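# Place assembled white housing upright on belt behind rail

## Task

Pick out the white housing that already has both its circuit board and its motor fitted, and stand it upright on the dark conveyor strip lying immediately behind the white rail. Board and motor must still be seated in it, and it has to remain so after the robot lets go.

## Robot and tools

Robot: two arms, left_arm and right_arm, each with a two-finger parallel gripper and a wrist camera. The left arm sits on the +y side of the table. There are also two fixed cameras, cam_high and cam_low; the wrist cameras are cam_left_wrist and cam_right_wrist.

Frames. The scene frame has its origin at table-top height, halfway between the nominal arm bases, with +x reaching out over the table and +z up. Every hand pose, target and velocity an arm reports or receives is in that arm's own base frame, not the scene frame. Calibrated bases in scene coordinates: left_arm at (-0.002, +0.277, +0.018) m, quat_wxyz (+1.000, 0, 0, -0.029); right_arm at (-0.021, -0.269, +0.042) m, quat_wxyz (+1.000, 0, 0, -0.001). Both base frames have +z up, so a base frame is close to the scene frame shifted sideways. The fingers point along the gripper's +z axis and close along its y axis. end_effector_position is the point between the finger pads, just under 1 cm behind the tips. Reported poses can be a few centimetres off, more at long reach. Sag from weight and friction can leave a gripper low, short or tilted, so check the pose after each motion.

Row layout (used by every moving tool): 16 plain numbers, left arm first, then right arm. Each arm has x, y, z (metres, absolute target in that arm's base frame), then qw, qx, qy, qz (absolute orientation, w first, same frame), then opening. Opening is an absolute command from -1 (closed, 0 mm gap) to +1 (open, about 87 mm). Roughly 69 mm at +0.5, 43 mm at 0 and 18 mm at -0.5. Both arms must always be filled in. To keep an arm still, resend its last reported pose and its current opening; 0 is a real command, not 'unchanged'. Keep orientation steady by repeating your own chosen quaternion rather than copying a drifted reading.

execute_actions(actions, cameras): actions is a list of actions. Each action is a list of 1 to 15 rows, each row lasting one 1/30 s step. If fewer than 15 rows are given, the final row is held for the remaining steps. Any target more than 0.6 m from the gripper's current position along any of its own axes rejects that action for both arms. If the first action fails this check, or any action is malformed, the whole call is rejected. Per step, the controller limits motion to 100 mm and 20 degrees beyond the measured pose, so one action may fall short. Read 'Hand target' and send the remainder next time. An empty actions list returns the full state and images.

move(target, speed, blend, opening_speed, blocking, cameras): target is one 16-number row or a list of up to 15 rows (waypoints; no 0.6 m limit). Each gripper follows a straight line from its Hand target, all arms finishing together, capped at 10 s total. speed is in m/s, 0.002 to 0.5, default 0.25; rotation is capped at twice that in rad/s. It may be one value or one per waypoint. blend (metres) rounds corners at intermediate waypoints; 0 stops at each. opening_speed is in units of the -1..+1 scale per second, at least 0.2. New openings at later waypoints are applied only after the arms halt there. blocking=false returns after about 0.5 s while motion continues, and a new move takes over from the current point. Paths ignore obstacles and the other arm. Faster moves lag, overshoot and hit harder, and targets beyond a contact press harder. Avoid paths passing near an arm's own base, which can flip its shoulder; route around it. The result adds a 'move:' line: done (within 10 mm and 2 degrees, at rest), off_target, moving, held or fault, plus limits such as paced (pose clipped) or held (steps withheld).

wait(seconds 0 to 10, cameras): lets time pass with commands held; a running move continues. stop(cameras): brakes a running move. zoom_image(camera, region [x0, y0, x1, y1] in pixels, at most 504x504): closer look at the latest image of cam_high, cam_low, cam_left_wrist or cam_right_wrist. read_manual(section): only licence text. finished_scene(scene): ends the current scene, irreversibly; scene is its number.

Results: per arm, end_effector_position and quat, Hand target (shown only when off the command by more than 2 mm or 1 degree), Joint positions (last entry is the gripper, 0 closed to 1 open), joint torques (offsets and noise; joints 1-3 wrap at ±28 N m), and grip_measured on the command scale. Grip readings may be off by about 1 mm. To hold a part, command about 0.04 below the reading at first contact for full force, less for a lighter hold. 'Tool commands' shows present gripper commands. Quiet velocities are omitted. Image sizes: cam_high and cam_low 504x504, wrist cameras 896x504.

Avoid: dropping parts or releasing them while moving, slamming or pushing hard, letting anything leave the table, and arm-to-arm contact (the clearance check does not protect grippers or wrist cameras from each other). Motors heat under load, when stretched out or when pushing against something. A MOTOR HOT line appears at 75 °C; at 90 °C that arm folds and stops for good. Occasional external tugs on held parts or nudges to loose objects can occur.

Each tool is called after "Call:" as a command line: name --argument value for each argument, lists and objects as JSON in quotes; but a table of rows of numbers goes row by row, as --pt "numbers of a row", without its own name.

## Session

Call:
execute_actions --actions '[]'

Scene clock: 0.00 s.
left_arm: end_effector_position=(+0.3802, +0.0138, +0.0934) grip_measured=+1.000 end_effector_quat_wxyz=(+0.672, -0.079, +0.736, +0.021) | right_arm: end_effector_position=(+0.3745, -0.0331, +0.0885) grip_measured=+0.979 end_effector_quat_wxyz=(+0.671, +0.086, +0.737, +0.008)
Joint positions: left_arm=[-0.031 1.538 0.249 1.191 -0.169 -0.092 1] | right_arm=[-0.1 1.547 0.223 1.224 0.004 0.127 0.99]
Joint velocities: within noise
Joint torques (N m): no reading
Heat: left arm: 47 °C; right arm: 36 °C.
Hand target: left_arm +0.3822, +0.0138, +0.0977; +0.677, -0.079, +0.732, +0.020 | right_arm +0.3776, -0.0334, +0.0963; +0.680, +0.085, +0.728, +0.008
Tool commands: left_gripper/opening=+1.0 right_gripper/opening=+1.0
camera_calibration:
cam_left_wrist: T_world_to_cam=[[0.121233, -0.984836, 0.124097, -0.0519152], [-0.8865, -0.163666, -0.432817, 0.382443], [0.446564, -0.0575402, -0.892899, 0.0546676], [0, 0, 0, 1]] pos_world=[0.320917, 0.0146106, 0.220783]
cam_right_wrist: T_world_to_cam=[[-0.0597578, -0.984511, -0.164826, 0.0111988], [-0.781127, 0.148927, -0.60635, 0.379096], [0.621505, 0.0925156, -0.777928, -0.0221395], [0, 0, 0, 1]] pos_world=[0.310551, -0.0433841, 0.214488]

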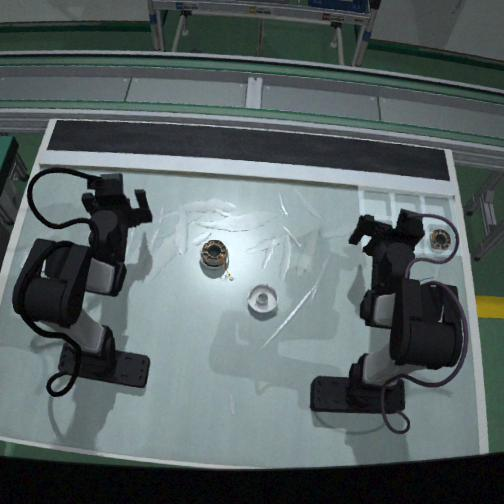

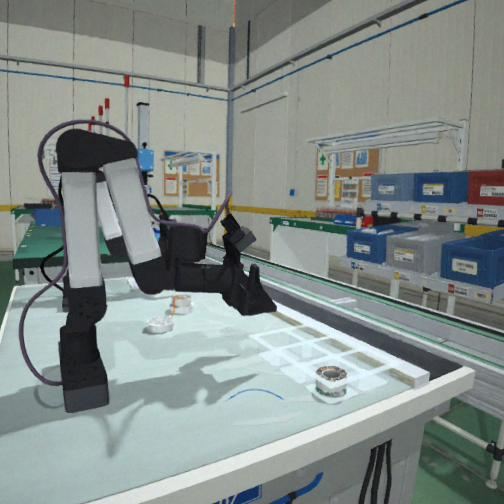

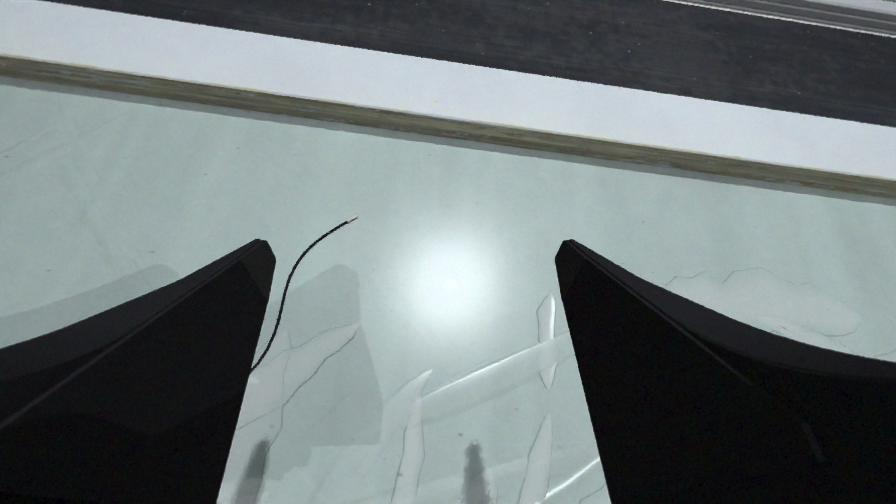

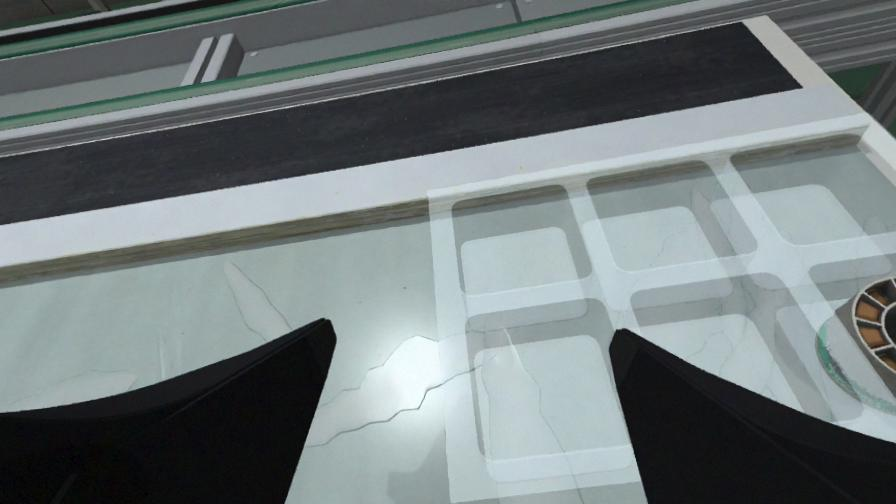

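Call:
move --pt "0.37 0.0 0.19 0.672 -0.079 0.736 0.021 1 0.3745 -0.0331 0.0885 0.671 0.086 0.737 0.008 1" --pt "0.292 -0.19 0.20 0.335 0.552 0.719 -0.257 1 0.3745 -0.0331 0.0885 0.671 0.086 0.737 0.008 1" --blend 0.04

Scene clock: 25.77 s.
left_arm: end_effector_position=(+0.2907, -0.1847, +0.1928) grip_measured=+1.000 end_effector_quat_wxyz=(+0.329, +0.544, +0.729, -0.251) | right_arm: end_effector_position=(+0.3744, -0.0331, +0.0878) grip_measured=+0.979 end_effector_quat_wxyz=(+0.670, +0.086, +0.737, +0.008)
Joint positions: left_arm=[-0.309 1.438 1.304 -0.872 0.679 0.769 1] | right_arm=[-0.1 1.547 0.223 1.222 0.004 0.127 0.99]
Joint torques (N m): left_arm=[-0.61 -4 9.44 1.3 0.61 0.23] | right_arm=[-0.13 -3.43 4.63 1.75 -0.01 0.03]
Hand target: left_arm +0.2918, -0.1900, +0.1999; +0.335, +0.552, +0.719, -0.257 | right_arm +0.3745, -0.0331, +0.0885; +0.671, +0.086, +0.737, +0.008
Off the commanded pose: left_arm 0.009 m, 2 deg | right_arm 0.001 m, 0 deg.
move: done
camera_calibration:
cam_left_wrist: T_world_to_cam=[[-0.955223, -0.289443, 0.0614209, 0.204499], [-0.275672, 0.945984, 0.170643, 0.224663], [-0.107495, 0.14607, -0.983417, 0.388079], [0, 0, 0, 1]]
cam_right_wrist: T_world_to_cam=[[-0.0601958, -0.984467, -0.16493, 0.011273], [-0.782736, 0.149089, -0.604233, 0.378982], [0.619436, 0.0927242, -0.779552, -0.0216146], [0, 0, 0, 1]]

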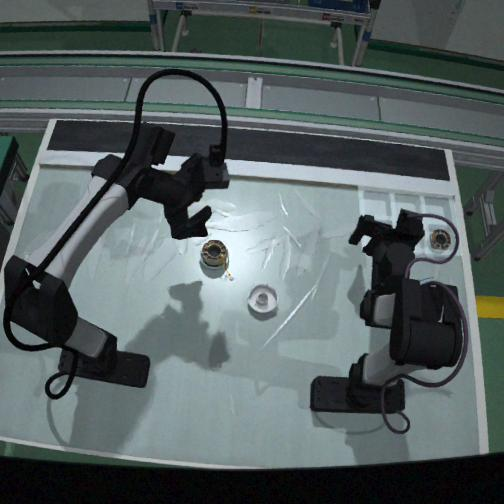

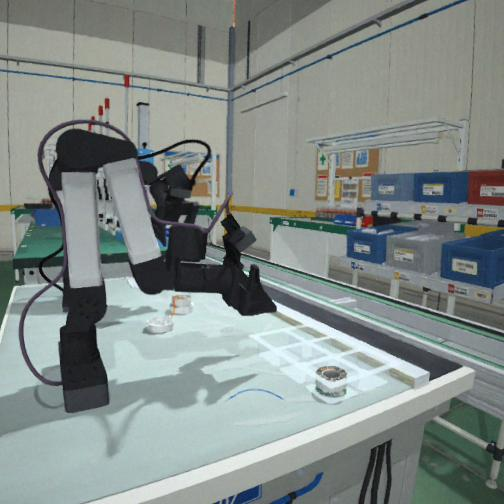

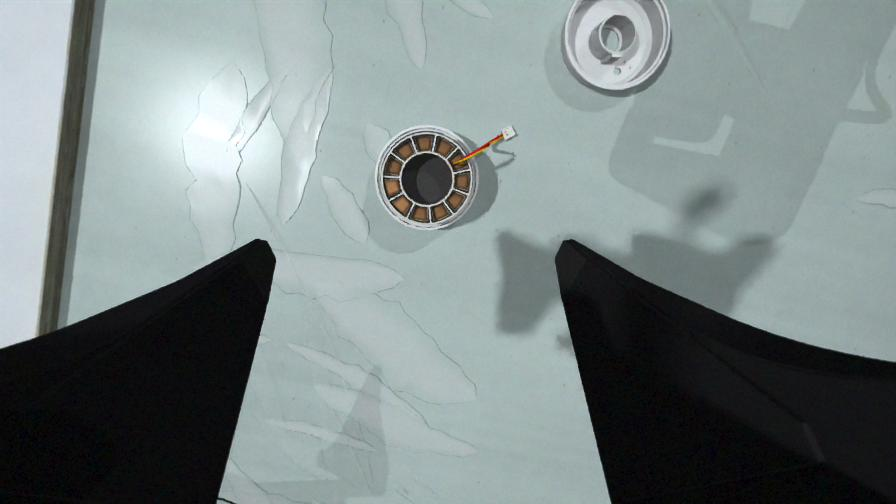

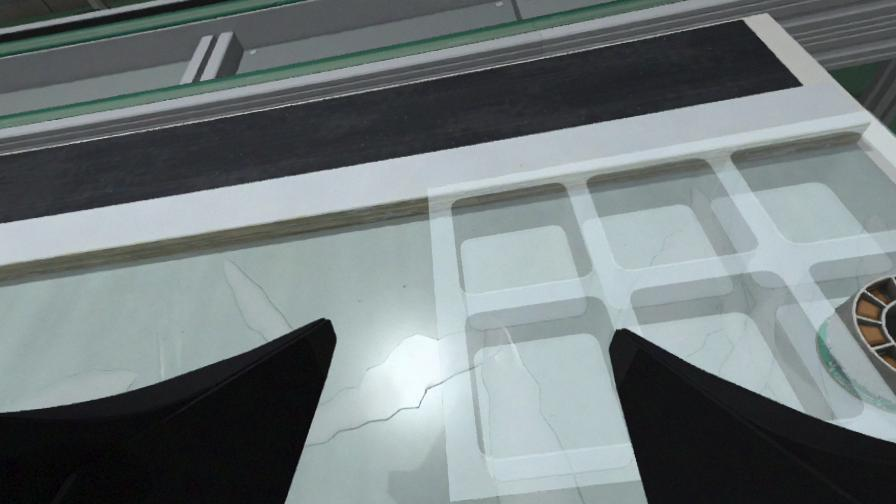

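Call:
move --target '[0.292,-0.204,0.07,0.2855,0.6682,0.6123,-0.3116,1,0.3745,-0.0331,0.0885,0.671,0.086,0.737,0.008,1]' --speed 0.12 --cameras '["cam_left_wrist"]'

Scene clock: 38.50 s.
left_arm: end_effector_position=(+0.2930, -0.2008, +0.0710) grip_measured=+1.000 end_effector_quat_wxyz=(+0.282, +0.666, +0.620, -0.304) | right_arm: end_effector_position=(+0.3744, -0.0331, +0.0878) grip_measured=+0.979 end_effector_quat_wxyz=(+0.670, +0.086, +0.737, +0.008)
Joint positions: left_arm=[-0.309 1.721 1.135 -0.724 0.825 1.22 1] | right_arm=[-0.1 1.547 0.223 1.222 0.004 0.127 0.99]
Joint torques (N m): left_arm=[-0.2 -5.78 6.23 0.9 0.75 0.23] | right_arm=[-0.16 -3.37 4.53 1.74 0 0.03]
Hand target: left_arm +0.2920, -0.2040, +0.0701; +0.286, +0.668, +0.612, -0.311 | right_arm +0.3745, -0.0331, +0.0886; +0.671, +0.086, +0.737, +0.008
Off the commanded pose: left_arm 0.003 m, 1 deg | right_arm 0.001 m, 0 deg.
move: done
camera_calibration:
cam_left_wrist: T_world_to_cam=[[-0.99646, 0.0636851, 0.05487, 0.292996], [0.0721266, 0.982983, 0.168944, 0.166992], [-0.0431771, 0.172303, -0.984097, 0.257358], [0, 0, 0, 1]]
Images, in order: cam_left_wrist.

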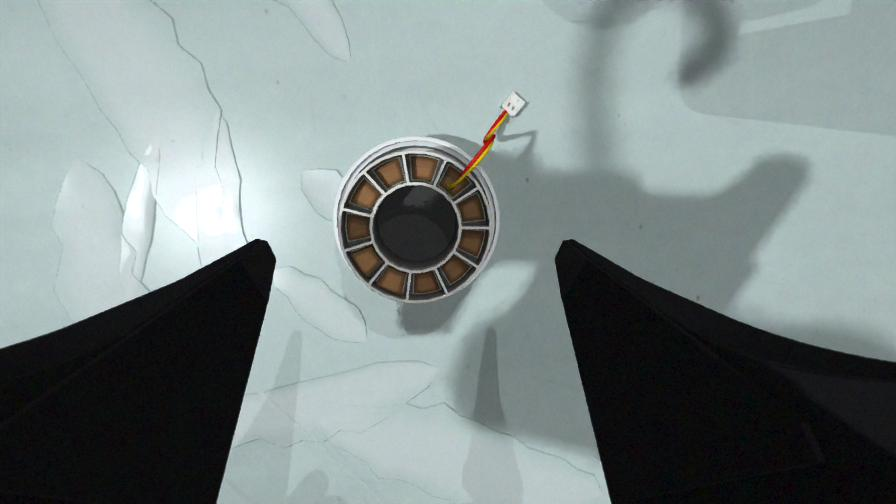

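Call:
move --target '[0.294,-0.206,-0.003,0.2855,0.6682,0.6123,-0.3116,1,0.3745,-0.0331,0.0885,0.671,0.086,0.737,0.008,1]' --speed 0.07 --cameras '["cam_left_wrist","cam_low"]'

Call:
zoom_image --camera "cam_low" --region '[130, 240, 240, 350]'

Scene clock: 49.17 s.
left_arm: end_effector_position=(+0.2974, -0.2026, -0.0007) grip_measured=+1.000 end_effector_quat_wxyz=(+0.285, +0.667, +0.617, -0.304) | right_arm: end_effector_position=(+0.3743, -0.0331, +0.0877) grip_measured=+0.979 end_effector_quat_wxyz=(+0.670, +0.086, +0.738, +0.008)
Joint positions: left_arm=[-0.309 1.866 0.992 -0.429 0.828 1.221 1] | right_arm=[-0.1 1.547 0.223 1.221 0.004 0.127 0.99]
Joint torques (N m): left_arm=[-0.55 -6.19 5.26 0.9 0.73 0.14] | right_arm=[-0.09 -3.41 4.63 1.74 -0.02 0.03]
Hand target: left_arm +0.2939, -0.2059, -0.0030; +0.285, +0.668, +0.612, -0.312 | right_arm +0.3745, -0.0331, +0.0885; +0.671, +0.086, +0.737, +0.008
Off the commanded pose: left_arm 0.005 m, 1 deg | right_arm 0.001 m, 0 deg.
move: done
camera_calibration:
cam_left_wrist: T_world_to_cam=[[-0.996725, 0.065368, 0.0476031, 0.301842], [0.0723826, 0.983666, 0.164807, 0.180611], [-0.0360524, 0.167713, -0.985176, 0.184311], [0, 0, 0, 1]]
Images, in order: cam_low, cam_left_wrist.

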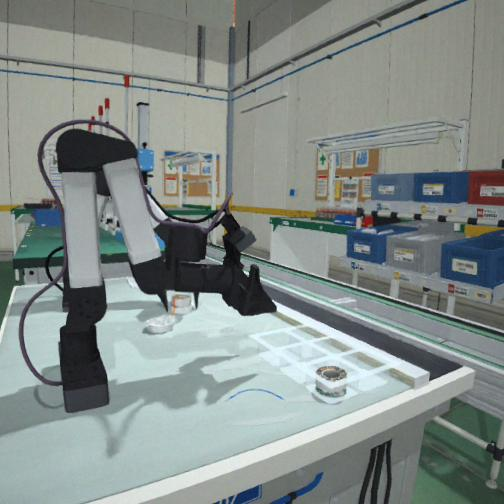

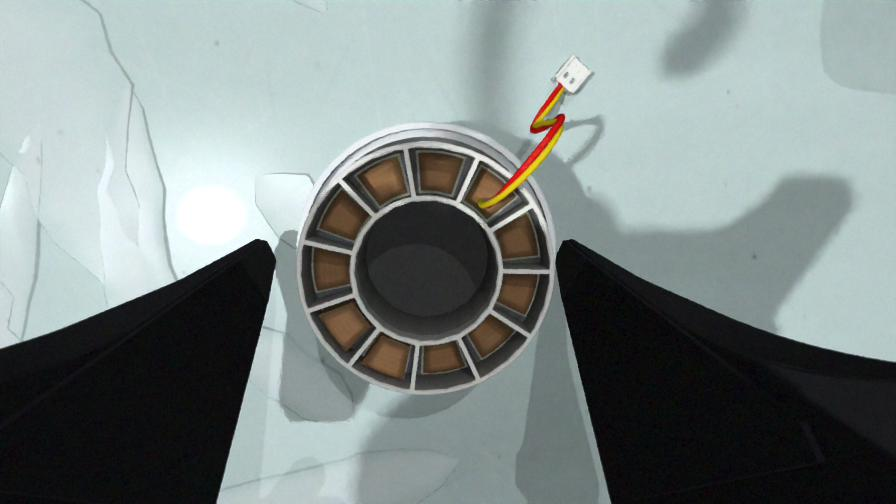

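Scaled by 4.582 from the camera's 504x504 image, which has a finer 720x720 frame.

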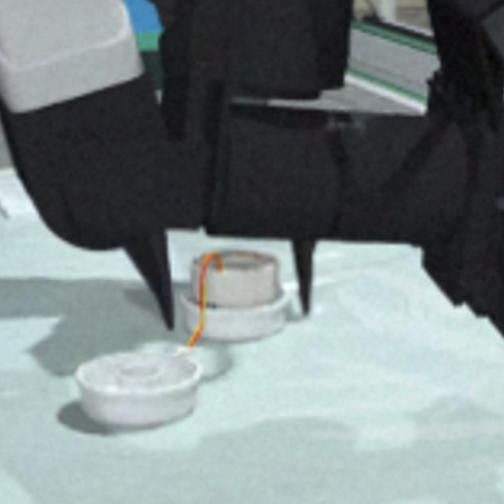

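Call:
move --target '[0.2895,-0.209,-0.004,0.2855,0.6682,0.6123,-0.3116,1,0.3745,-0.0331,0.0885,0.671,0.086,0.737,0.008,1]' --speed 0.05 --cameras '["cam_left_wrist"]'

Scene clock: 54.30 s.
left_arm: end_effector_position=(+0.2962, -0.2055, -0.0014) grip_measured=+1.000 end_effector_quat_wxyz=(+0.290, +0.665, +0.615, -0.308) | right_arm: end_effector_position=(+0.3743, -0.0331, +0.0877) grip_measured=+0.979 end_effector_quat_wxyz=(+0.670, +0.086, +0.738, +0.008)
Joint positions: left_arm=[-0.312 1.866 0.98 -0.405 0.839 1.211 1] | right_arm=[-0.1 1.547 0.223 1.221 0.004 0.127 0.99]
Joint torques (N m): left_arm=[-1.43 -6.99 4.46 0.95 0.56 0.08] | right_arm=[-0.02 -3.43 4.55 1.78 -0.04 0.01]
Hand target: left_arm +0.2896, -0.2088, -0.0039; +0.285, +0.668, +0.612, -0.312 | right_arm +0.3745, -0.0331, +0.0885; +0.671, +0.086, +0.737, +0.008
Off the commanded pose: left_arm 0.008 m, 1 deg | right_arm 0.001 m, 0 deg.
move: done
camera_calibration:
cam_left_wrist: T_world_to_cam=[[-0.996726, 0.0664966, 0.0459862, 0.30111], [0.0727513, 0.985796, 0.151373, 0.183944], [-0.0352672, 0.154223, -0.987406, 0.181056], [0, 0, 0, 1]]
Images, in order: cam_left_wrist.

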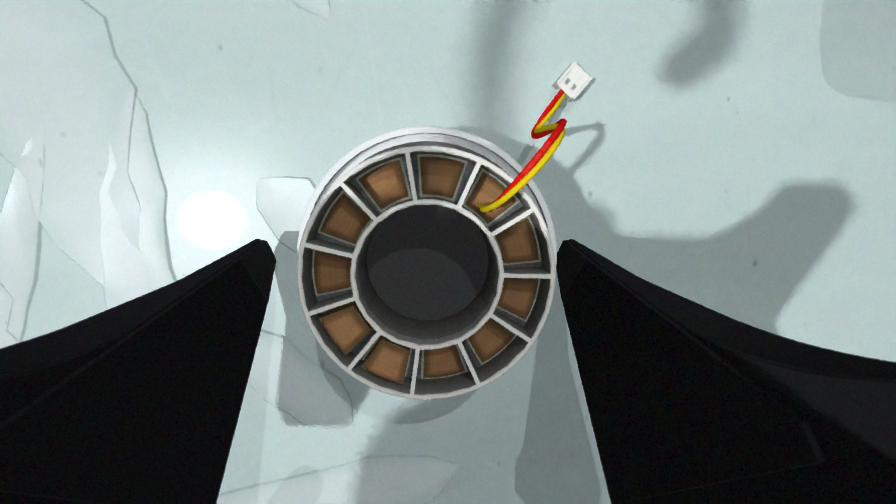

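Call:
move --target '[0.2835,-0.209,-0.003,0.2855,0.6682,0.6123,-0.3116,1,0.3745,-0.0331,0.0885,0.671,0.086,0.737,0.008,1]' --speed 0.05 --cameras '["cam_left_wrist"]'

Scene clock: 57.93 s.
left_arm: end_effector_position=(+0.2931, -0.2080, -0.0010) grip_measured=+1.000 end_effector_quat_wxyz=(+0.295, +0.668, +0.611, -0.307) | right_arm: end_effector_position=(+0.3743, -0.0331, +0.0877) grip_measured=+0.979 end_effector_quat_wxyz=(+0.670, +0.086, +0.738, +0.008)
Joint positions: left_arm=[-0.321 1.852 0.958 -0.379 0.84 1.205 1] | right_arm=[-0.1 1.547 0.223 1.221 0.004 0.127 0.99]
Joint torques (N m): left_arm=[-1.26 -7.42 4.26 0.79 0.53 0] | right_arm=[-0.13 -3.37 4.59 1.76 0.01 0.02]
Hand target: left_arm +0.2837, -0.2089, -0.0030; +0.286, +0.668, +0.612, -0.312 | right_arm +0.3745, -0.0331, +0.0885; +0.671, +0.086, +0.737, +0.008
Off the commanded pose: left_arm 0.010 m, 1 deg | right_arm 0.001 m, 0 deg.
move: done
camera_calibration:
cam_left_wrist: T_world_to_cam=[[-0.996841, 0.0718043, 0.0339544, 0.29925], [0.076015, 0.986406, 0.145685, 0.185695], [-0.023032, 0.147806, -0.988748, 0.17679], [0, 0, 0, 1]]
Images, in order: cam_left_wrist.

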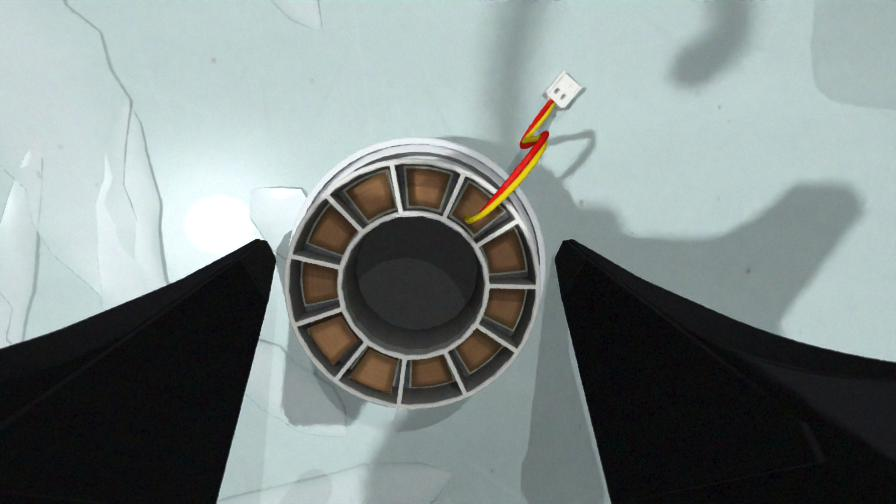

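Call:
move --target '[0.2835,-0.209,-0.003,0.2855,0.6682,0.6123,-0.3116,0.6,0.3745,-0.0331,0.0885,0.671,0.086,0.737,0.008,1]' --opening_speed 0.4 --cameras '[]'

Call:
move --target '[0.2835,-0.209,-0.003,0.2855,0.6682,0.6123,-0.3116,0.41,0.3745,-0.0331,0.0885,0.671,0.086,0.737,0.008,1]' --opening_speed 0.2 --cameras '["cam_left_wrist"]'

Scene clock: 64.47 s.
left_arm: end_effector_position=(+0.2886, -0.2085, -0.0018) grip_measured=+0.600 end_effector_quat_wxyz=(+0.289, +0.665, +0.613, -0.313) | right_arm: end_effector_position=(+0.3743, -0.0331, +0.0877) grip_measured=+0.979 end_effector_quat_wxyz=(+0.670, +0.086, +0.738, +0.008)
Joint positions: left_arm=[-0.324 1.852 0.954 -0.388 0.846 1.198 0.8] | right_arm=[-0.1 1.547 0.223 1.221 0.004 0.127 0.99]
Joint torques (N m): left_arm=[-0.91 -7.51 4.44 0.86 0.48 0.1] | right_arm=[-0.17 -3.4 4.53 1.77 -0.02 0.02]
Hand target: left_arm +0.2836, -0.2090, -0.0030; +0.285, +0.668, +0.612, -0.312 | right_arm +0.3745, -0.0331, +0.0885; +0.671, +0.086, +0.737, +0.008
Off the commanded pose: left_arm 0.005 m, 1 deg | right_arm 0.001 m, 0 deg.
move: done

Scene clock: 65.63 s.
left_arm: end_effector_position=(+0.2888, -0.2086, -0.0017) grip_measured=+0.479 end_effector_quat_wxyz=(+0.290, +0.665, +0.613, -0.313) | right_arm: end_effector_position=(+0.3743, -0.0331, +0.0877) grip_measured=+0.979 end_effector_quat_wxyz=(+0.670, +0.086, +0.738, +0.008)
Joint positions: left_arm=[-0.324 1.852 0.954 -0.387 0.846 1.198 0.739] | right_arm=[-0.1 1.547 0.223 1.221 0.004 0.127 0.99]
Joint torques (N m): left_arm=[-0.98 -7.42 4.51 0.87 0.48 0.12] | right_arm=[-0.14 -3.43 4.6 1.76 -0.02 0.02]
Hand target: left_arm +0.2836, -0.2090, -0.0030; +0.285, +0.668, +0.612, -0.312 | right_arm +0.3745, -0.0331, +0.0885; +0.671, +0.086, +0.737, +0.008
Off the commanded pose: left_arm 0.005 m, 1 deg | right_arm 0.001 m, 0 deg.
move: done
camera_calibration:
cam_left_wrist: T_world_to_cam=[[-0.996033, 0.0721756, 0.0520469, 0.294895], [0.0789711, 0.986535, 0.143219, 0.185905], [-0.0410092, 0.146761, -0.988322, 0.180996], [0, 0, 0, 1]]
Images, in order: cam_left_wrist.

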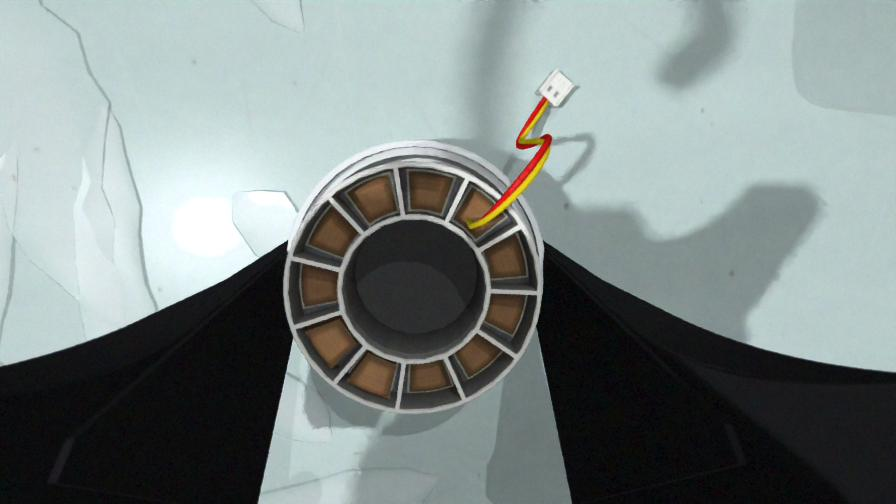

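Call:
move --pt "0.289 -0.205 0.1 0.2855 0.6682 0.6123 -0.3116 0.40 0.3745 -0.0331 0.0885 0.671 0.086 0.737 0.008 1" --pt "0.30 -0.20 0.18 0.2855 0.6682 0.6123 -0.3116 0.40 0.3745 -0.0331 0.0885 0.671 0.086 0.737 0.008 1" --speed '[0.08,0.15]' --blend 0.03 --cameras '["cam_left_wrist","cam_low"]'

Call:
zoom_image --camera "cam_low" --region '[130, 220, 240, 330]'

Scene clock: 72.10 s.
left_arm: end_effector_position=(+0.2944, -0.1992, +0.1715) grip_measured=+0.479 end_effector_quat_wxyz=(+0.272, +0.666, +0.619, -0.314) | right_arm: end_effector_position=(+0.3743, -0.0331, +0.0877) grip_measured=+0.979 end_effector_quat_wxyz=(+0.670, +0.086, +0.738, +0.008)
Joint positions: left_arm=[-0.299 1.699 1.518 -1.174 0.836 1.249 0.739] | right_arm=[-0.1 1.547 0.223 1.221 0.004 0.127 0.99]
Joint torques (N m): left_arm=[0.72 -6.23 8.91 0.68 0.7 0.19] | right_arm=[-0.17 -3.32 4.64 1.76 -0.02 0.05]
Hand target: left_arm +0.2998, -0.1999, +0.1799; +0.286, +0.668, +0.612, -0.311 | right_arm +0.3745, -0.0331, +0.0885; +0.671, +0.086, +0.737, +0.008
Off the commanded pose: left_arm 0.010 m, 2 deg | right_arm 0.001 m, 0 deg.
move: done
camera_calibration:
cam_left_wrist: T_world_to_cam=[[-0.99401, 0.0749958, 0.0794912, 0.286042], [0.0875289, 0.981862, 0.168182, 0.143639], [-0.0654365, 0.174133, -0.982546, 0.362687], [0, 0, 0, 1]]
Images, in order: cam_low, cam_left_wrist.

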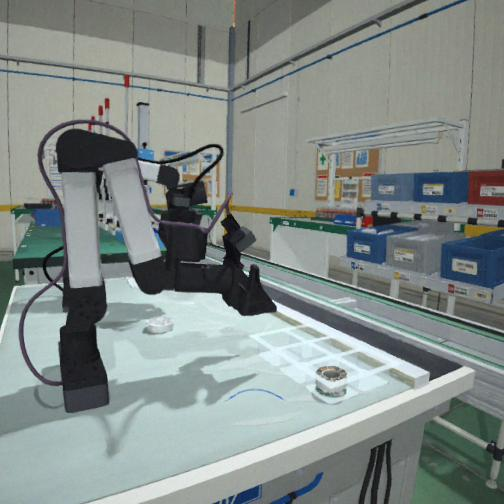

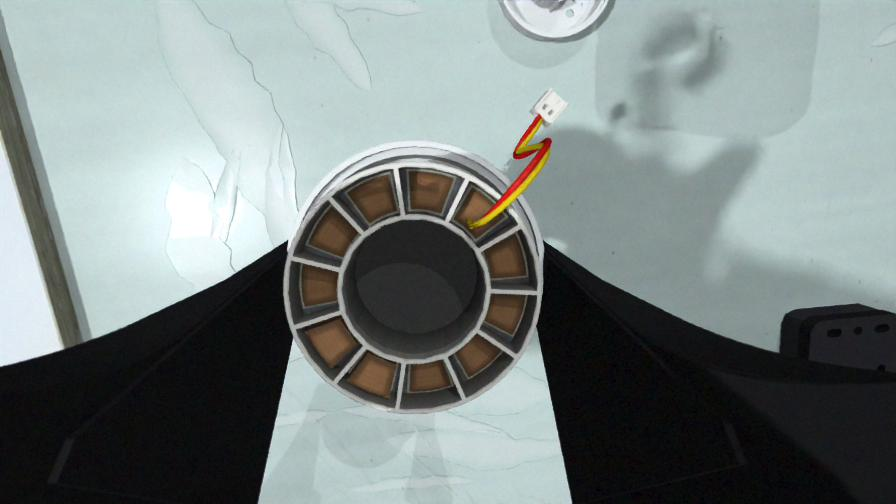

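Scaled by 4.582 from the camera's 504x504 image, which has a finer 720x720 frame.

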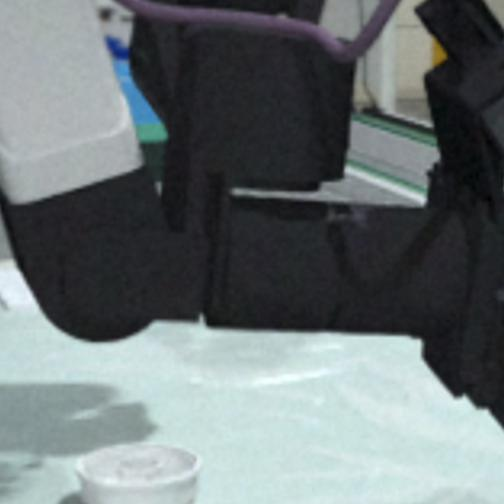

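Call:
move --pt "0.40 -0.1 0.20 0.394 0.346 0.8356 -0.163 0.40 0.3745 -0.0331 0.0885 0.671 0.086 0.737 0.008 1" --pt "0.47 0.0 0.20 0.4266 0 0.9044 0 0.40 0.3745 -0.0331 0.0885 0.671 0.086 0.737 0.008 1" --pt "0.622 0.003 0.10 0.435 0 0.9004 0 0.40 0.3745 -0.0331 0.0885 0.671 0.086 0.737 0.008 1" --speed '[0.2,0.2,0.12]' --blend '[0.04,0.04,0]' --cameras '["cam_left_wrist","cam_low","cam_high"]'

Scene clock: 83.33 s.
left_arm: end_effector_position=(+0.6100, -0.0039, +0.0838) grip_measured=+0.479 end_effector_quat_wxyz=(+0.412, +0.010, +0.911, -0.006) | right_arm: end_effector_position=(+0.3743, -0.0331, +0.0877) grip_measured=+0.979 end_effector_quat_wxyz=(+0.670, +0.086, +0.738, +0.008)
Joint positions: left_arm=[-0.002 2.318 1.97 -0.373 0.019 0.012 0.739] | right_arm=[-0.1 1.547 0.223 1.221 0.004 0.127 0.99]
Joint torques (N m): left_arm=[0.79 -11.11 10.73 2.09 -0.11 0] | right_arm=[-0.14 -3.41 4.55 1.75 -0.03 0.03]
Hand target: left_arm +0.6210, +0.0031, +0.1004; +0.435, +0.000, +0.900, +0.000 | right_arm +0.3745, -0.0331, +0.0885; +0.671, +0.086, +0.737, +0.008
Off the commanded pose: left_arm 0.021 m, 3 deg | right_arm 0.001 m, 0 deg.
move: off_target (left_arm)
camera_calibration:
cam_left_wrist: T_world_to_cam=[[-0.0141024, -0.998309, 0.0563925, -0.00791844], [-0.984258, 0.0237965, 0.175126, 0.588487], [-0.176172, -0.0530351, -0.98293, 0.329917], [0, 0, 0, 1]]
Images, in order: cam_high, cam_low, cam_left_wrist.

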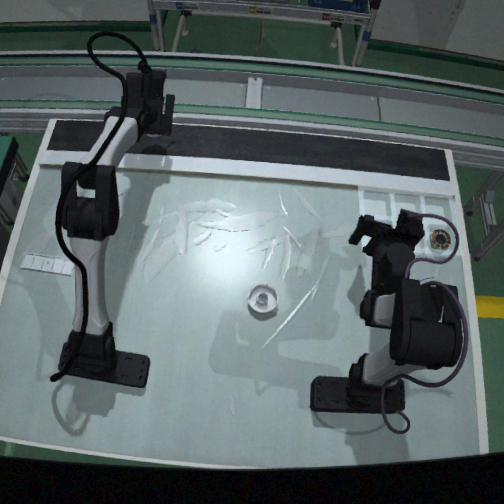

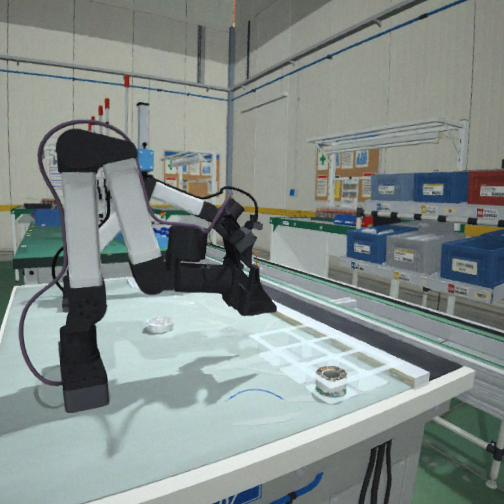

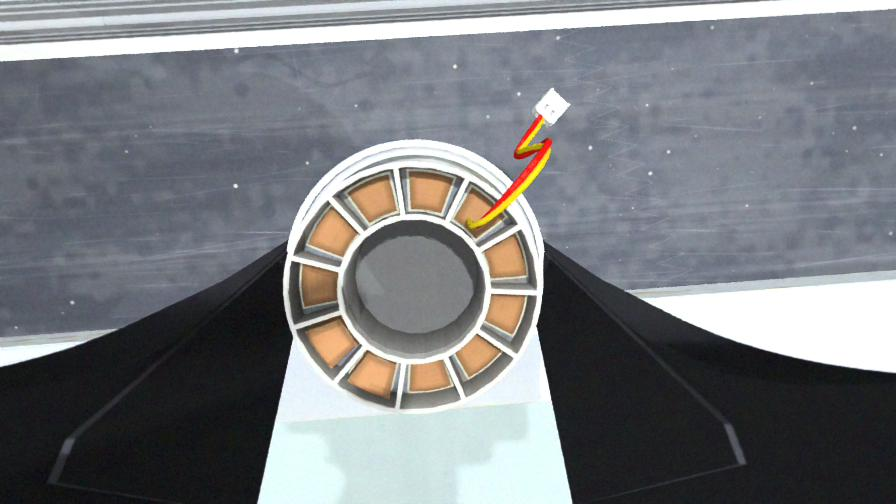

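Call:
move --pt "0.624 0.004 0.04 0.440 0 0.898 0 0.40 0.3745 -0.0331 0.0885 0.671 0.086 0.737 0.008 1" --pt "0.624 0.004 0.012 0.437 0 0.8995 0 0.40 0.3745 -0.0331 0.0885 0.671 0.086 0.737 0.008 1" --speed '[0.07,0.03]' --blend 0.005 --cameras '["cam_left_wrist","cam_low"]'

Call:
zoom_image --camera "cam_low" --region '[220, 240, 290, 300]'

Scene clock: 90.27 s.
left_arm: end_effector_position=(+0.6184, -0.0040, +0.0096) grip_measured=+0.479 end_effector_quat_wxyz=(+0.425, +0.010, +0.905, -0.006) | right_arm: end_effector_position=(+0.3743, -0.0331, +0.0877) grip_measured=+0.979 end_effector_quat_wxyz=(+0.670, +0.086, +0.738, +0.008)
Joint positions: left_arm=[-0.002 2.412 1.814 -0.096 0.019 0.012 0.739] | right_arm=[-0.1 1.547 0.223 1.221 0.004 0.127 0.99]
Joint torques (N m): left_arm=[0.98 -11.21 7.41 2.27 -0.07 0.03] | right_arm=[-0.17 -3.41 4.56 1.78 -0.04 0.03]
Heat: left arm: 52 °C; right arm: 38 °C.
Hand target: left_arm +0.6236, +0.0041, +0.0122; +0.437, +0.000, +0.900, +0.000 | right_arm +0.3745, -0.0331, +0.0885; +0.671, +0.086, +0.737, +0.008
Off the commanded pose: left_arm 0.010 m, 2 deg | right_arm 0.001 m, 0 deg.
move: done
camera_calibration:
cam_left_wrist: T_world_to_cam=[[-0.0156893, -0.998306, 0.0560247, -0.00264515], [-0.988809, 0.023805, 0.147274, 0.612841], [-0.148358, -0.0530871, -0.987508, 0.241285], [0, 0, 0, 1]]
Images, in order: cam_low, cam_left_wrist.

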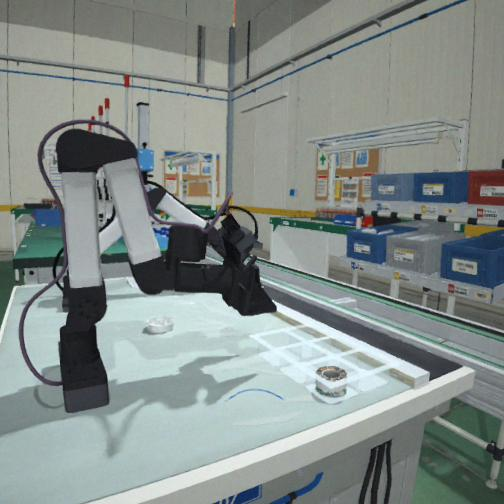

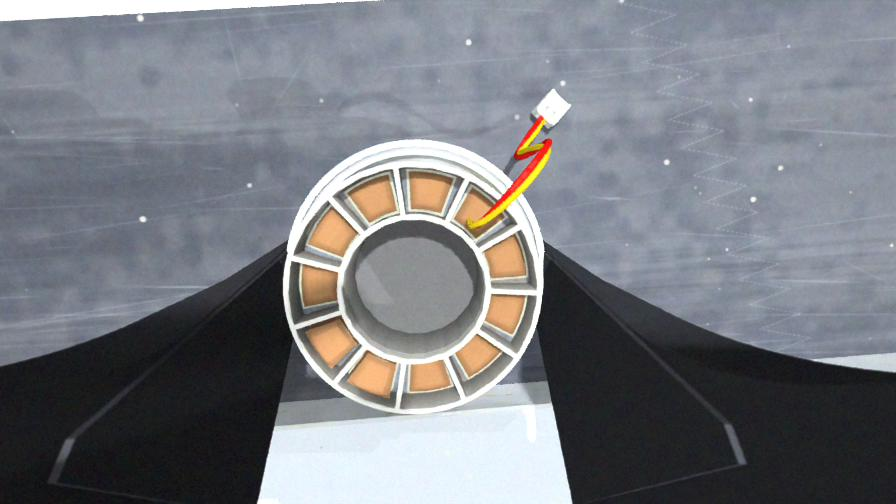

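Scaled by 7.200 from the camera's 504x504 image, which has a finer 720x720 frame.

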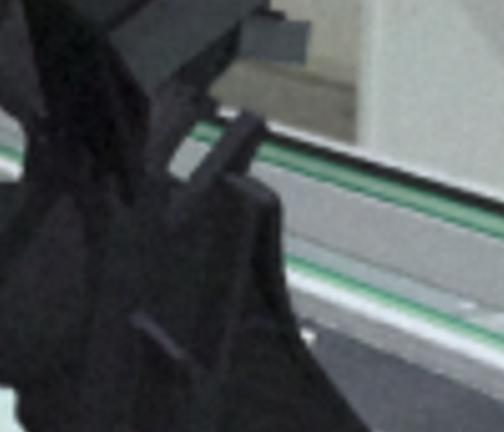

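Call:
move --target '[0.622,0.003,-0.001,0.430,0,0.9028,0,0.40,0.3745,-0.0331,0.0885,0.671,0.086,0.737,0.008,1]' --speed 0.02 --cameras '["cam_left_wrist"]'

Scene clock: 94.53 s.
left_arm: end_effector_position=(+0.6203, -0.0040, +0.0041) grip_measured=+0.479 end_effector_quat_wxyz=(+0.427, +0.010, +0.904, -0.006) | right_arm: end_effector_position=(+0.3743, -0.0331, +0.0877) grip_measured=+0.979 end_effector_quat_wxyz=(+0.670, +0.086, +0.738, +0.008)
Joint positions: left_arm=[-0.002 2.426 1.812 -0.074 0.019 0.012 0.739] | right_arm=[-0.1 1.547 0.223 1.221 0.004 0.127 0.99]
Joint torques (N m): left_arm=[0.83 -10.78 6.97 2.18 -0.11 0.02] | right_arm=[-0.14 -3.43 4.6 1.76 -0.01 0.01]
Hand target: left_arm +0.6217, +0.0031, -0.0011; +0.430, +0.000, +0.903, +0.000 | right_arm +0.3745, -0.0331, +0.0885; +0.671, +0.086, +0.737, +0.008
Off the commanded pose: left_arm 0.009 m, 1 deg | right_arm 0.001 m, 0 deg.
move: done
camera_calibration:
cam_left_wrist: T_world_to_cam=[[-0.0159883, -0.998306, 0.05595, -0.00212306], [-0.989582, 0.0238064, 0.141991, 0.616041], [-0.143082, -0.0530969, -0.988286, 0.232835], [0, 0, 0, 1]]
Images, in order: cam_left_wrist.

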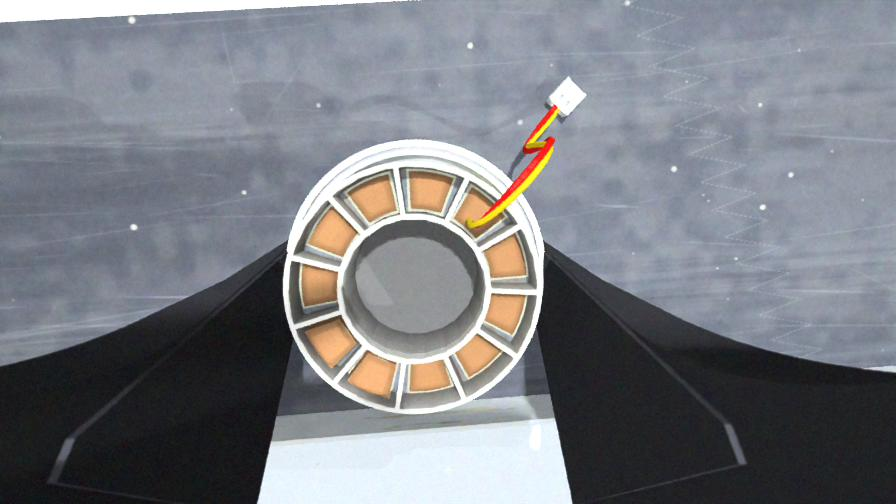

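Call:
move --target '[0.621,0.003,-0.007,0.427,0,0.9042,0,0.40,0.3745,-0.0331,0.0885,0.671,0.086,0.737,0.008,1]' --speed 0.02 --cameras '["cam_left_wrist"]'

Scene clock: 97.27 s.
left_arm: end_effector_position=(+0.6225, -0.0040, +0.0039) grip_measured=+0.479 end_effector_quat_wxyz=(+0.432, +0.010, +0.902, -0.006) | right_arm: end_effector_position=(+0.3743, -0.0331, +0.0877) grip_measured=+0.979 end_effector_quat_wxyz=(+0.670, +0.086, +0.738, +0.008)
Joint positions: left_arm=[-0.002 2.43 1.812 -0.06 0.019 0.012 0.739] | right_arm=[-0.1 1.547 0.223 1.221 0.004 0.127 0.99]
Joint torques (N m): left_arm=[0.7 -10.45 6.67 2.1 -0.11 0.03] | right_arm=[-0.1 -3.41 4.59 1.76 -0.01 0.01]
Hand target: left_arm +0.6207, +0.0030, -0.0069; +0.427, +0.000, +0.904, +0.000 | right_arm +0.3745, -0.0331, +0.0885; +0.671, +0.086, +0.737, +0.008
Off the commanded pose: left_arm 0.013 m, 2 deg | right_arm 0.001 m, 0 deg.
move: off_target (left_arm)
camera_calibration:
cam_left_wrist: T_world_to_cam=[[-0.0165425, -0.998305, 0.0558072, -0.00173702], [-0.990941, 0.023809, 0.132168, 0.619145], [-0.133273, -0.0531153, -0.989655, 0.22689], [0, 0, 0, 1]]
Images, in order: cam_left_wrist.

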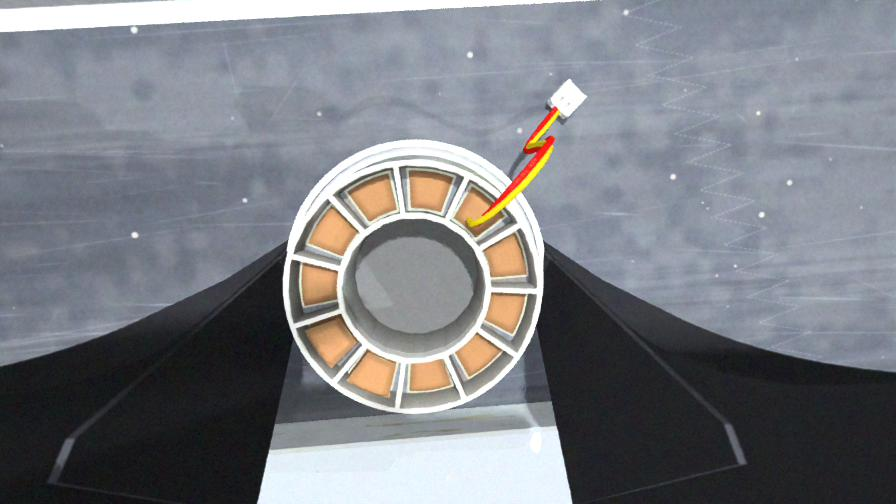

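Call:
move --target '[0.622,0.0,0.002,0.424,0,0.9056,0,0.40,0.3745,-0.0331,0.0885,0.671,0.086,0.737,0.008,1]' --speed 0.03 --cameras '[]'

Call:
move --target '[0.622,0.0,0.002,0.424,0,0.9056,0,0.56,0.3745,-0.0331,0.0885,0.671,0.086,0.737,0.008,1]' --opening_speed 0.2 --cameras '[]'

Call:
move --target '[0.622,0.0,0.003,0.424,0,0.9056,0,0.97,0.3745,-0.0331,0.0885,0.671,0.086,0.737,0.008,1]' --opening_speed 0.4 --cameras '["cam_left_wrist"]'

Scene clock: 104.47 s.
left_arm: end_effector_position=(+0.6220, -0.0036, +0.0035) grip_measured=+0.479 end_effector_quat_wxyz=(+0.430, +0.009, +0.903, -0.005) | right_arm: end_effector_position=(+0.3743, -0.0331, +0.0877) grip_measured=+0.979 end_effector_quat_wxyz=(+0.670, +0.086, +0.738, +0.008)
Joint positions: left_arm=[-0.002 2.43 1.812 -0.063 0.016 0.01 0.739] | right_arm=[-0.1 1.547 0.223 1.221 0.004 0.127 0.99]
Joint torques (N m): left_arm=[0.2 -11.06 9.05 1.62 -0.15 0] | right_arm=[-0.14 -3.33 4.62 1.76 -0.01 0.04]
Hand target: left_arm +0.6219, +0.0001, +0.0020; +0.424, +0.000, +0.906, +0.000 | right_arm +0.3745, -0.0331, +0.0885; +0.671, +0.086, +0.737, +0.008
Off the commanded pose: left_arm 0.004 m, 1 deg | right_arm 0.001 m, 0 deg.
move: done

Scene clock: 105.47 s.
left_arm: end_effector_position=(+0.6217, -0.0036, +0.0032) grip_measured=+0.560 end_effector_quat_wxyz=(+0.430, +0.008, +0.903, -0.006) | right_arm: end_effector_position=(+0.3743, -0.0331, +0.0877) grip_measured=+0.979 end_effector_quat_wxyz=(+0.670, +0.086, +0.738, +0.008)
Joint positions: left_arm=[-0.002 2.43 1.812 -0.064 0.016 0.007 0.78] | right_arm=[-0.1 1.547 0.223 1.221 0.004 0.127 0.99]
Joint torques (N m): left_arm=[0.27 -11.02 9.02 1.64 -0.12 0.04] | right_arm=[-0.1 -3.43 4.53 1.74 -0.06 0.04]
Hand target: left_arm +0.6219, +0.0001, +0.0020; +0.424, +0.000, +0.905, +0.000 | right_arm +0.3745, -0.0331, +0.0885; +0.671, +0.086, +0.737, +0.008
Off the commanded pose: left_arm 0.004 m, 1 deg | right_arm 0.001 m, 0 deg.
move: done

Scene clock: 106.70 s.
left_arm: end_effector_position=(+0.6216, -0.0033, +0.0031) grip_measured=+0.970 end_effector_quat_wxyz=(+0.430, +0.007, +0.903, -0.005) | right_arm: end_effector_position=(+0.3743, -0.0331, +0.0877) grip_measured=+0.979 end_effector_quat_wxyz=(+0.670, +0.086, +0.738, +0.008)
Joint positions: left_arm=[-0.002 2.43 1.812 -0.065 0.014 0.007 0.985] | right_arm=[-0.1 1.547 0.223 1.221 0.004 0.127 0.99]
Joint torques (N m): left_arm=[0.17 -11.12 9.2 1.61 -0.11 0.05] | right_arm=[-0.14 -3.41 4.6 1.76 -0.04 0.03]
Hand target: left_arm +0.6219, +0.0001, +0.0030; +0.424, +0.000, +0.905, +0.000 | right_arm +0.3745, -0.0331, +0.0885; +0.671, +0.086, +0.737, +0.008
Off the commanded pose: left_arm 0.003 m, 1 deg | right_arm 0.001 m, 0 deg.
move: done
camera_calibration:
cam_left_wrist: T_world_to_cam=[[-0.00931792, -0.998354, 0.0565921, -0.00553746], [-0.990457, 0.0169971, 0.13677, 0.618042], [-0.137507, -0.0547776, -0.988985, 0.228668], [0, 0, 0, 1]]
Images, in order: cam_left_wrist.

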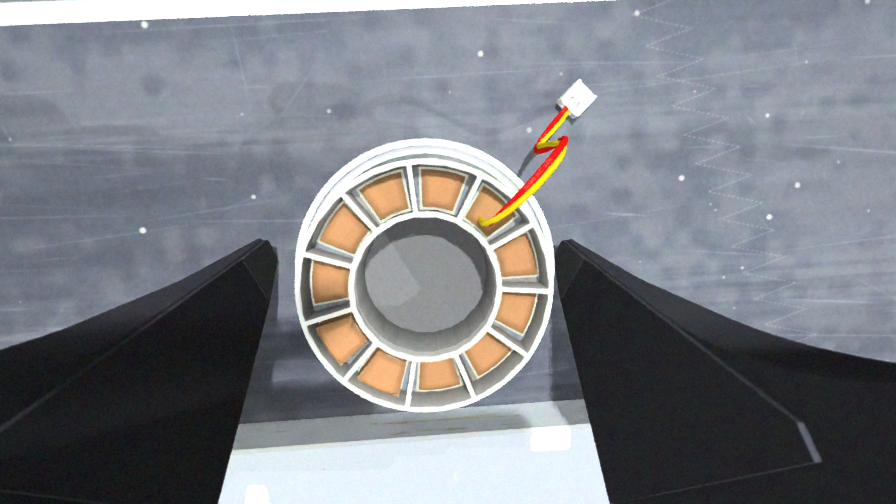

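Call:
move --pt "0.622 -0.006 0.006 0.4240 0 0.9056 0 1 0.3745 -0.0331 0.0885 0.671 0.086 0.737 0.008 1" --pt "0.622 -0.006 0.14 0.4240 0 0.9056 0 1 0.3745 -0.0331 0.0885 0.671 0.086 0.737 0.008 1" --speed 0.08 --cameras '["cam_left_wrist","cam_high"]'

Call:
zoom_image --camera "cam_left_wrist" --region '[300, 40, 600, 340]'

Scene clock: 114.27 s.
left_arm: end_effector_position=(+0.6192, -0.0024, +0.1161) grip_measured=+1.000 end_effector_quat_wxyz=(+0.405, +0.002, +0.914, -0.004) | right_arm: end_effector_position=(+0.3743, -0.0331, +0.0877) grip_measured=+0.979 end_effector_quat_wxyz=(+0.670, +0.086, +0.738, +0.008)
Joint positions: left_arm=[-0.002 2.379 2.214 -0.572 0.007 -0.001 1] | right_arm=[-0.1 1.547 0.223 1.221 0.004 0.127 0.99]
Joint torques (N m): left_arm=[-0.9 -13.75 9.69 1.83 -0.11 0.03] | right_arm=[-0.16 -3.43 4.63 1.74 -0.03 0.05]
Hand target: left_arm +0.6217, -0.0059, +0.1399; +0.424, +0.000, +0.906, +0.000 | right_arm +0.3745, -0.0331, +0.0885; +0.671, +0.086, +0.737, +0.008
Off the commanded pose: left_arm 0.024 m, 2 deg | right_arm 0.001 m, 0 deg.
move: off_target (left_arm)
camera_calibration:
cam_left_wrist: T_world_to_cam=[[0.00397868, -0.998312, 0.0579444, -0.0194517], [-0.981634, 0.00715295, 0.190639, 0.588435], [-0.190732, -0.0576387, -0.979949, 0.371985], [0, 0, 0, 1]]
Images, in order: cam_high, cam_left_wrist.

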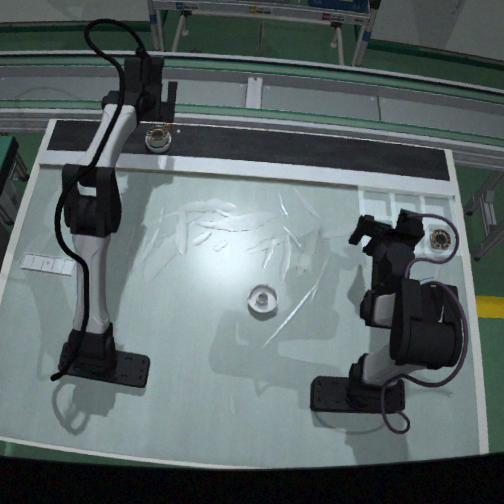

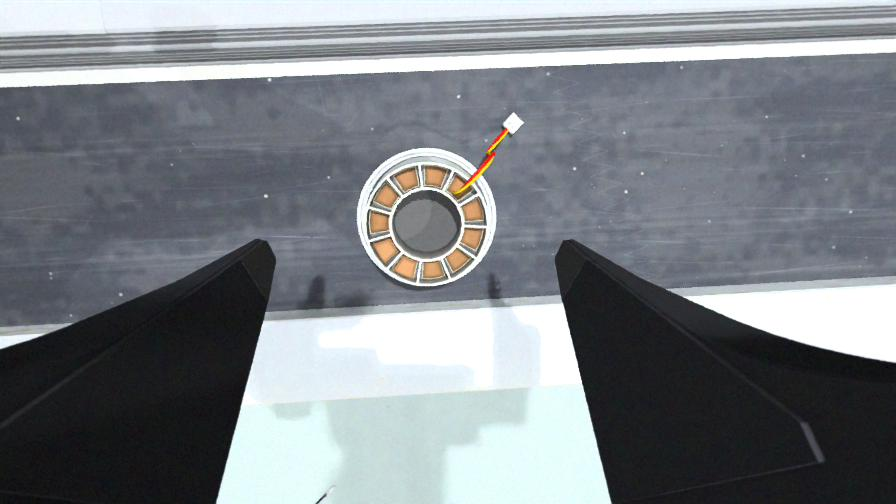

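Scaled by 1.680 from the camera's 896x504 image, which has a finer 1280x720 frame.

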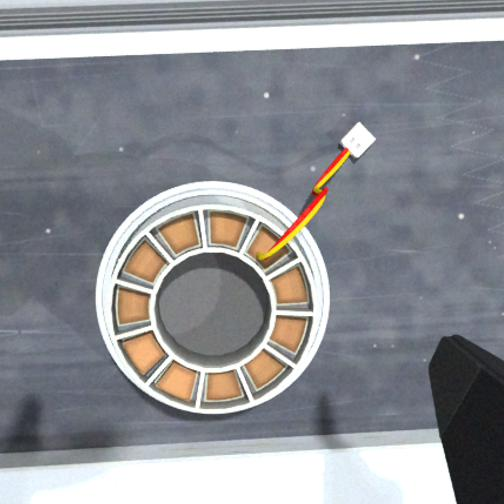

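Call:
finished_scene --scene 3

The scene is finished: the task was done.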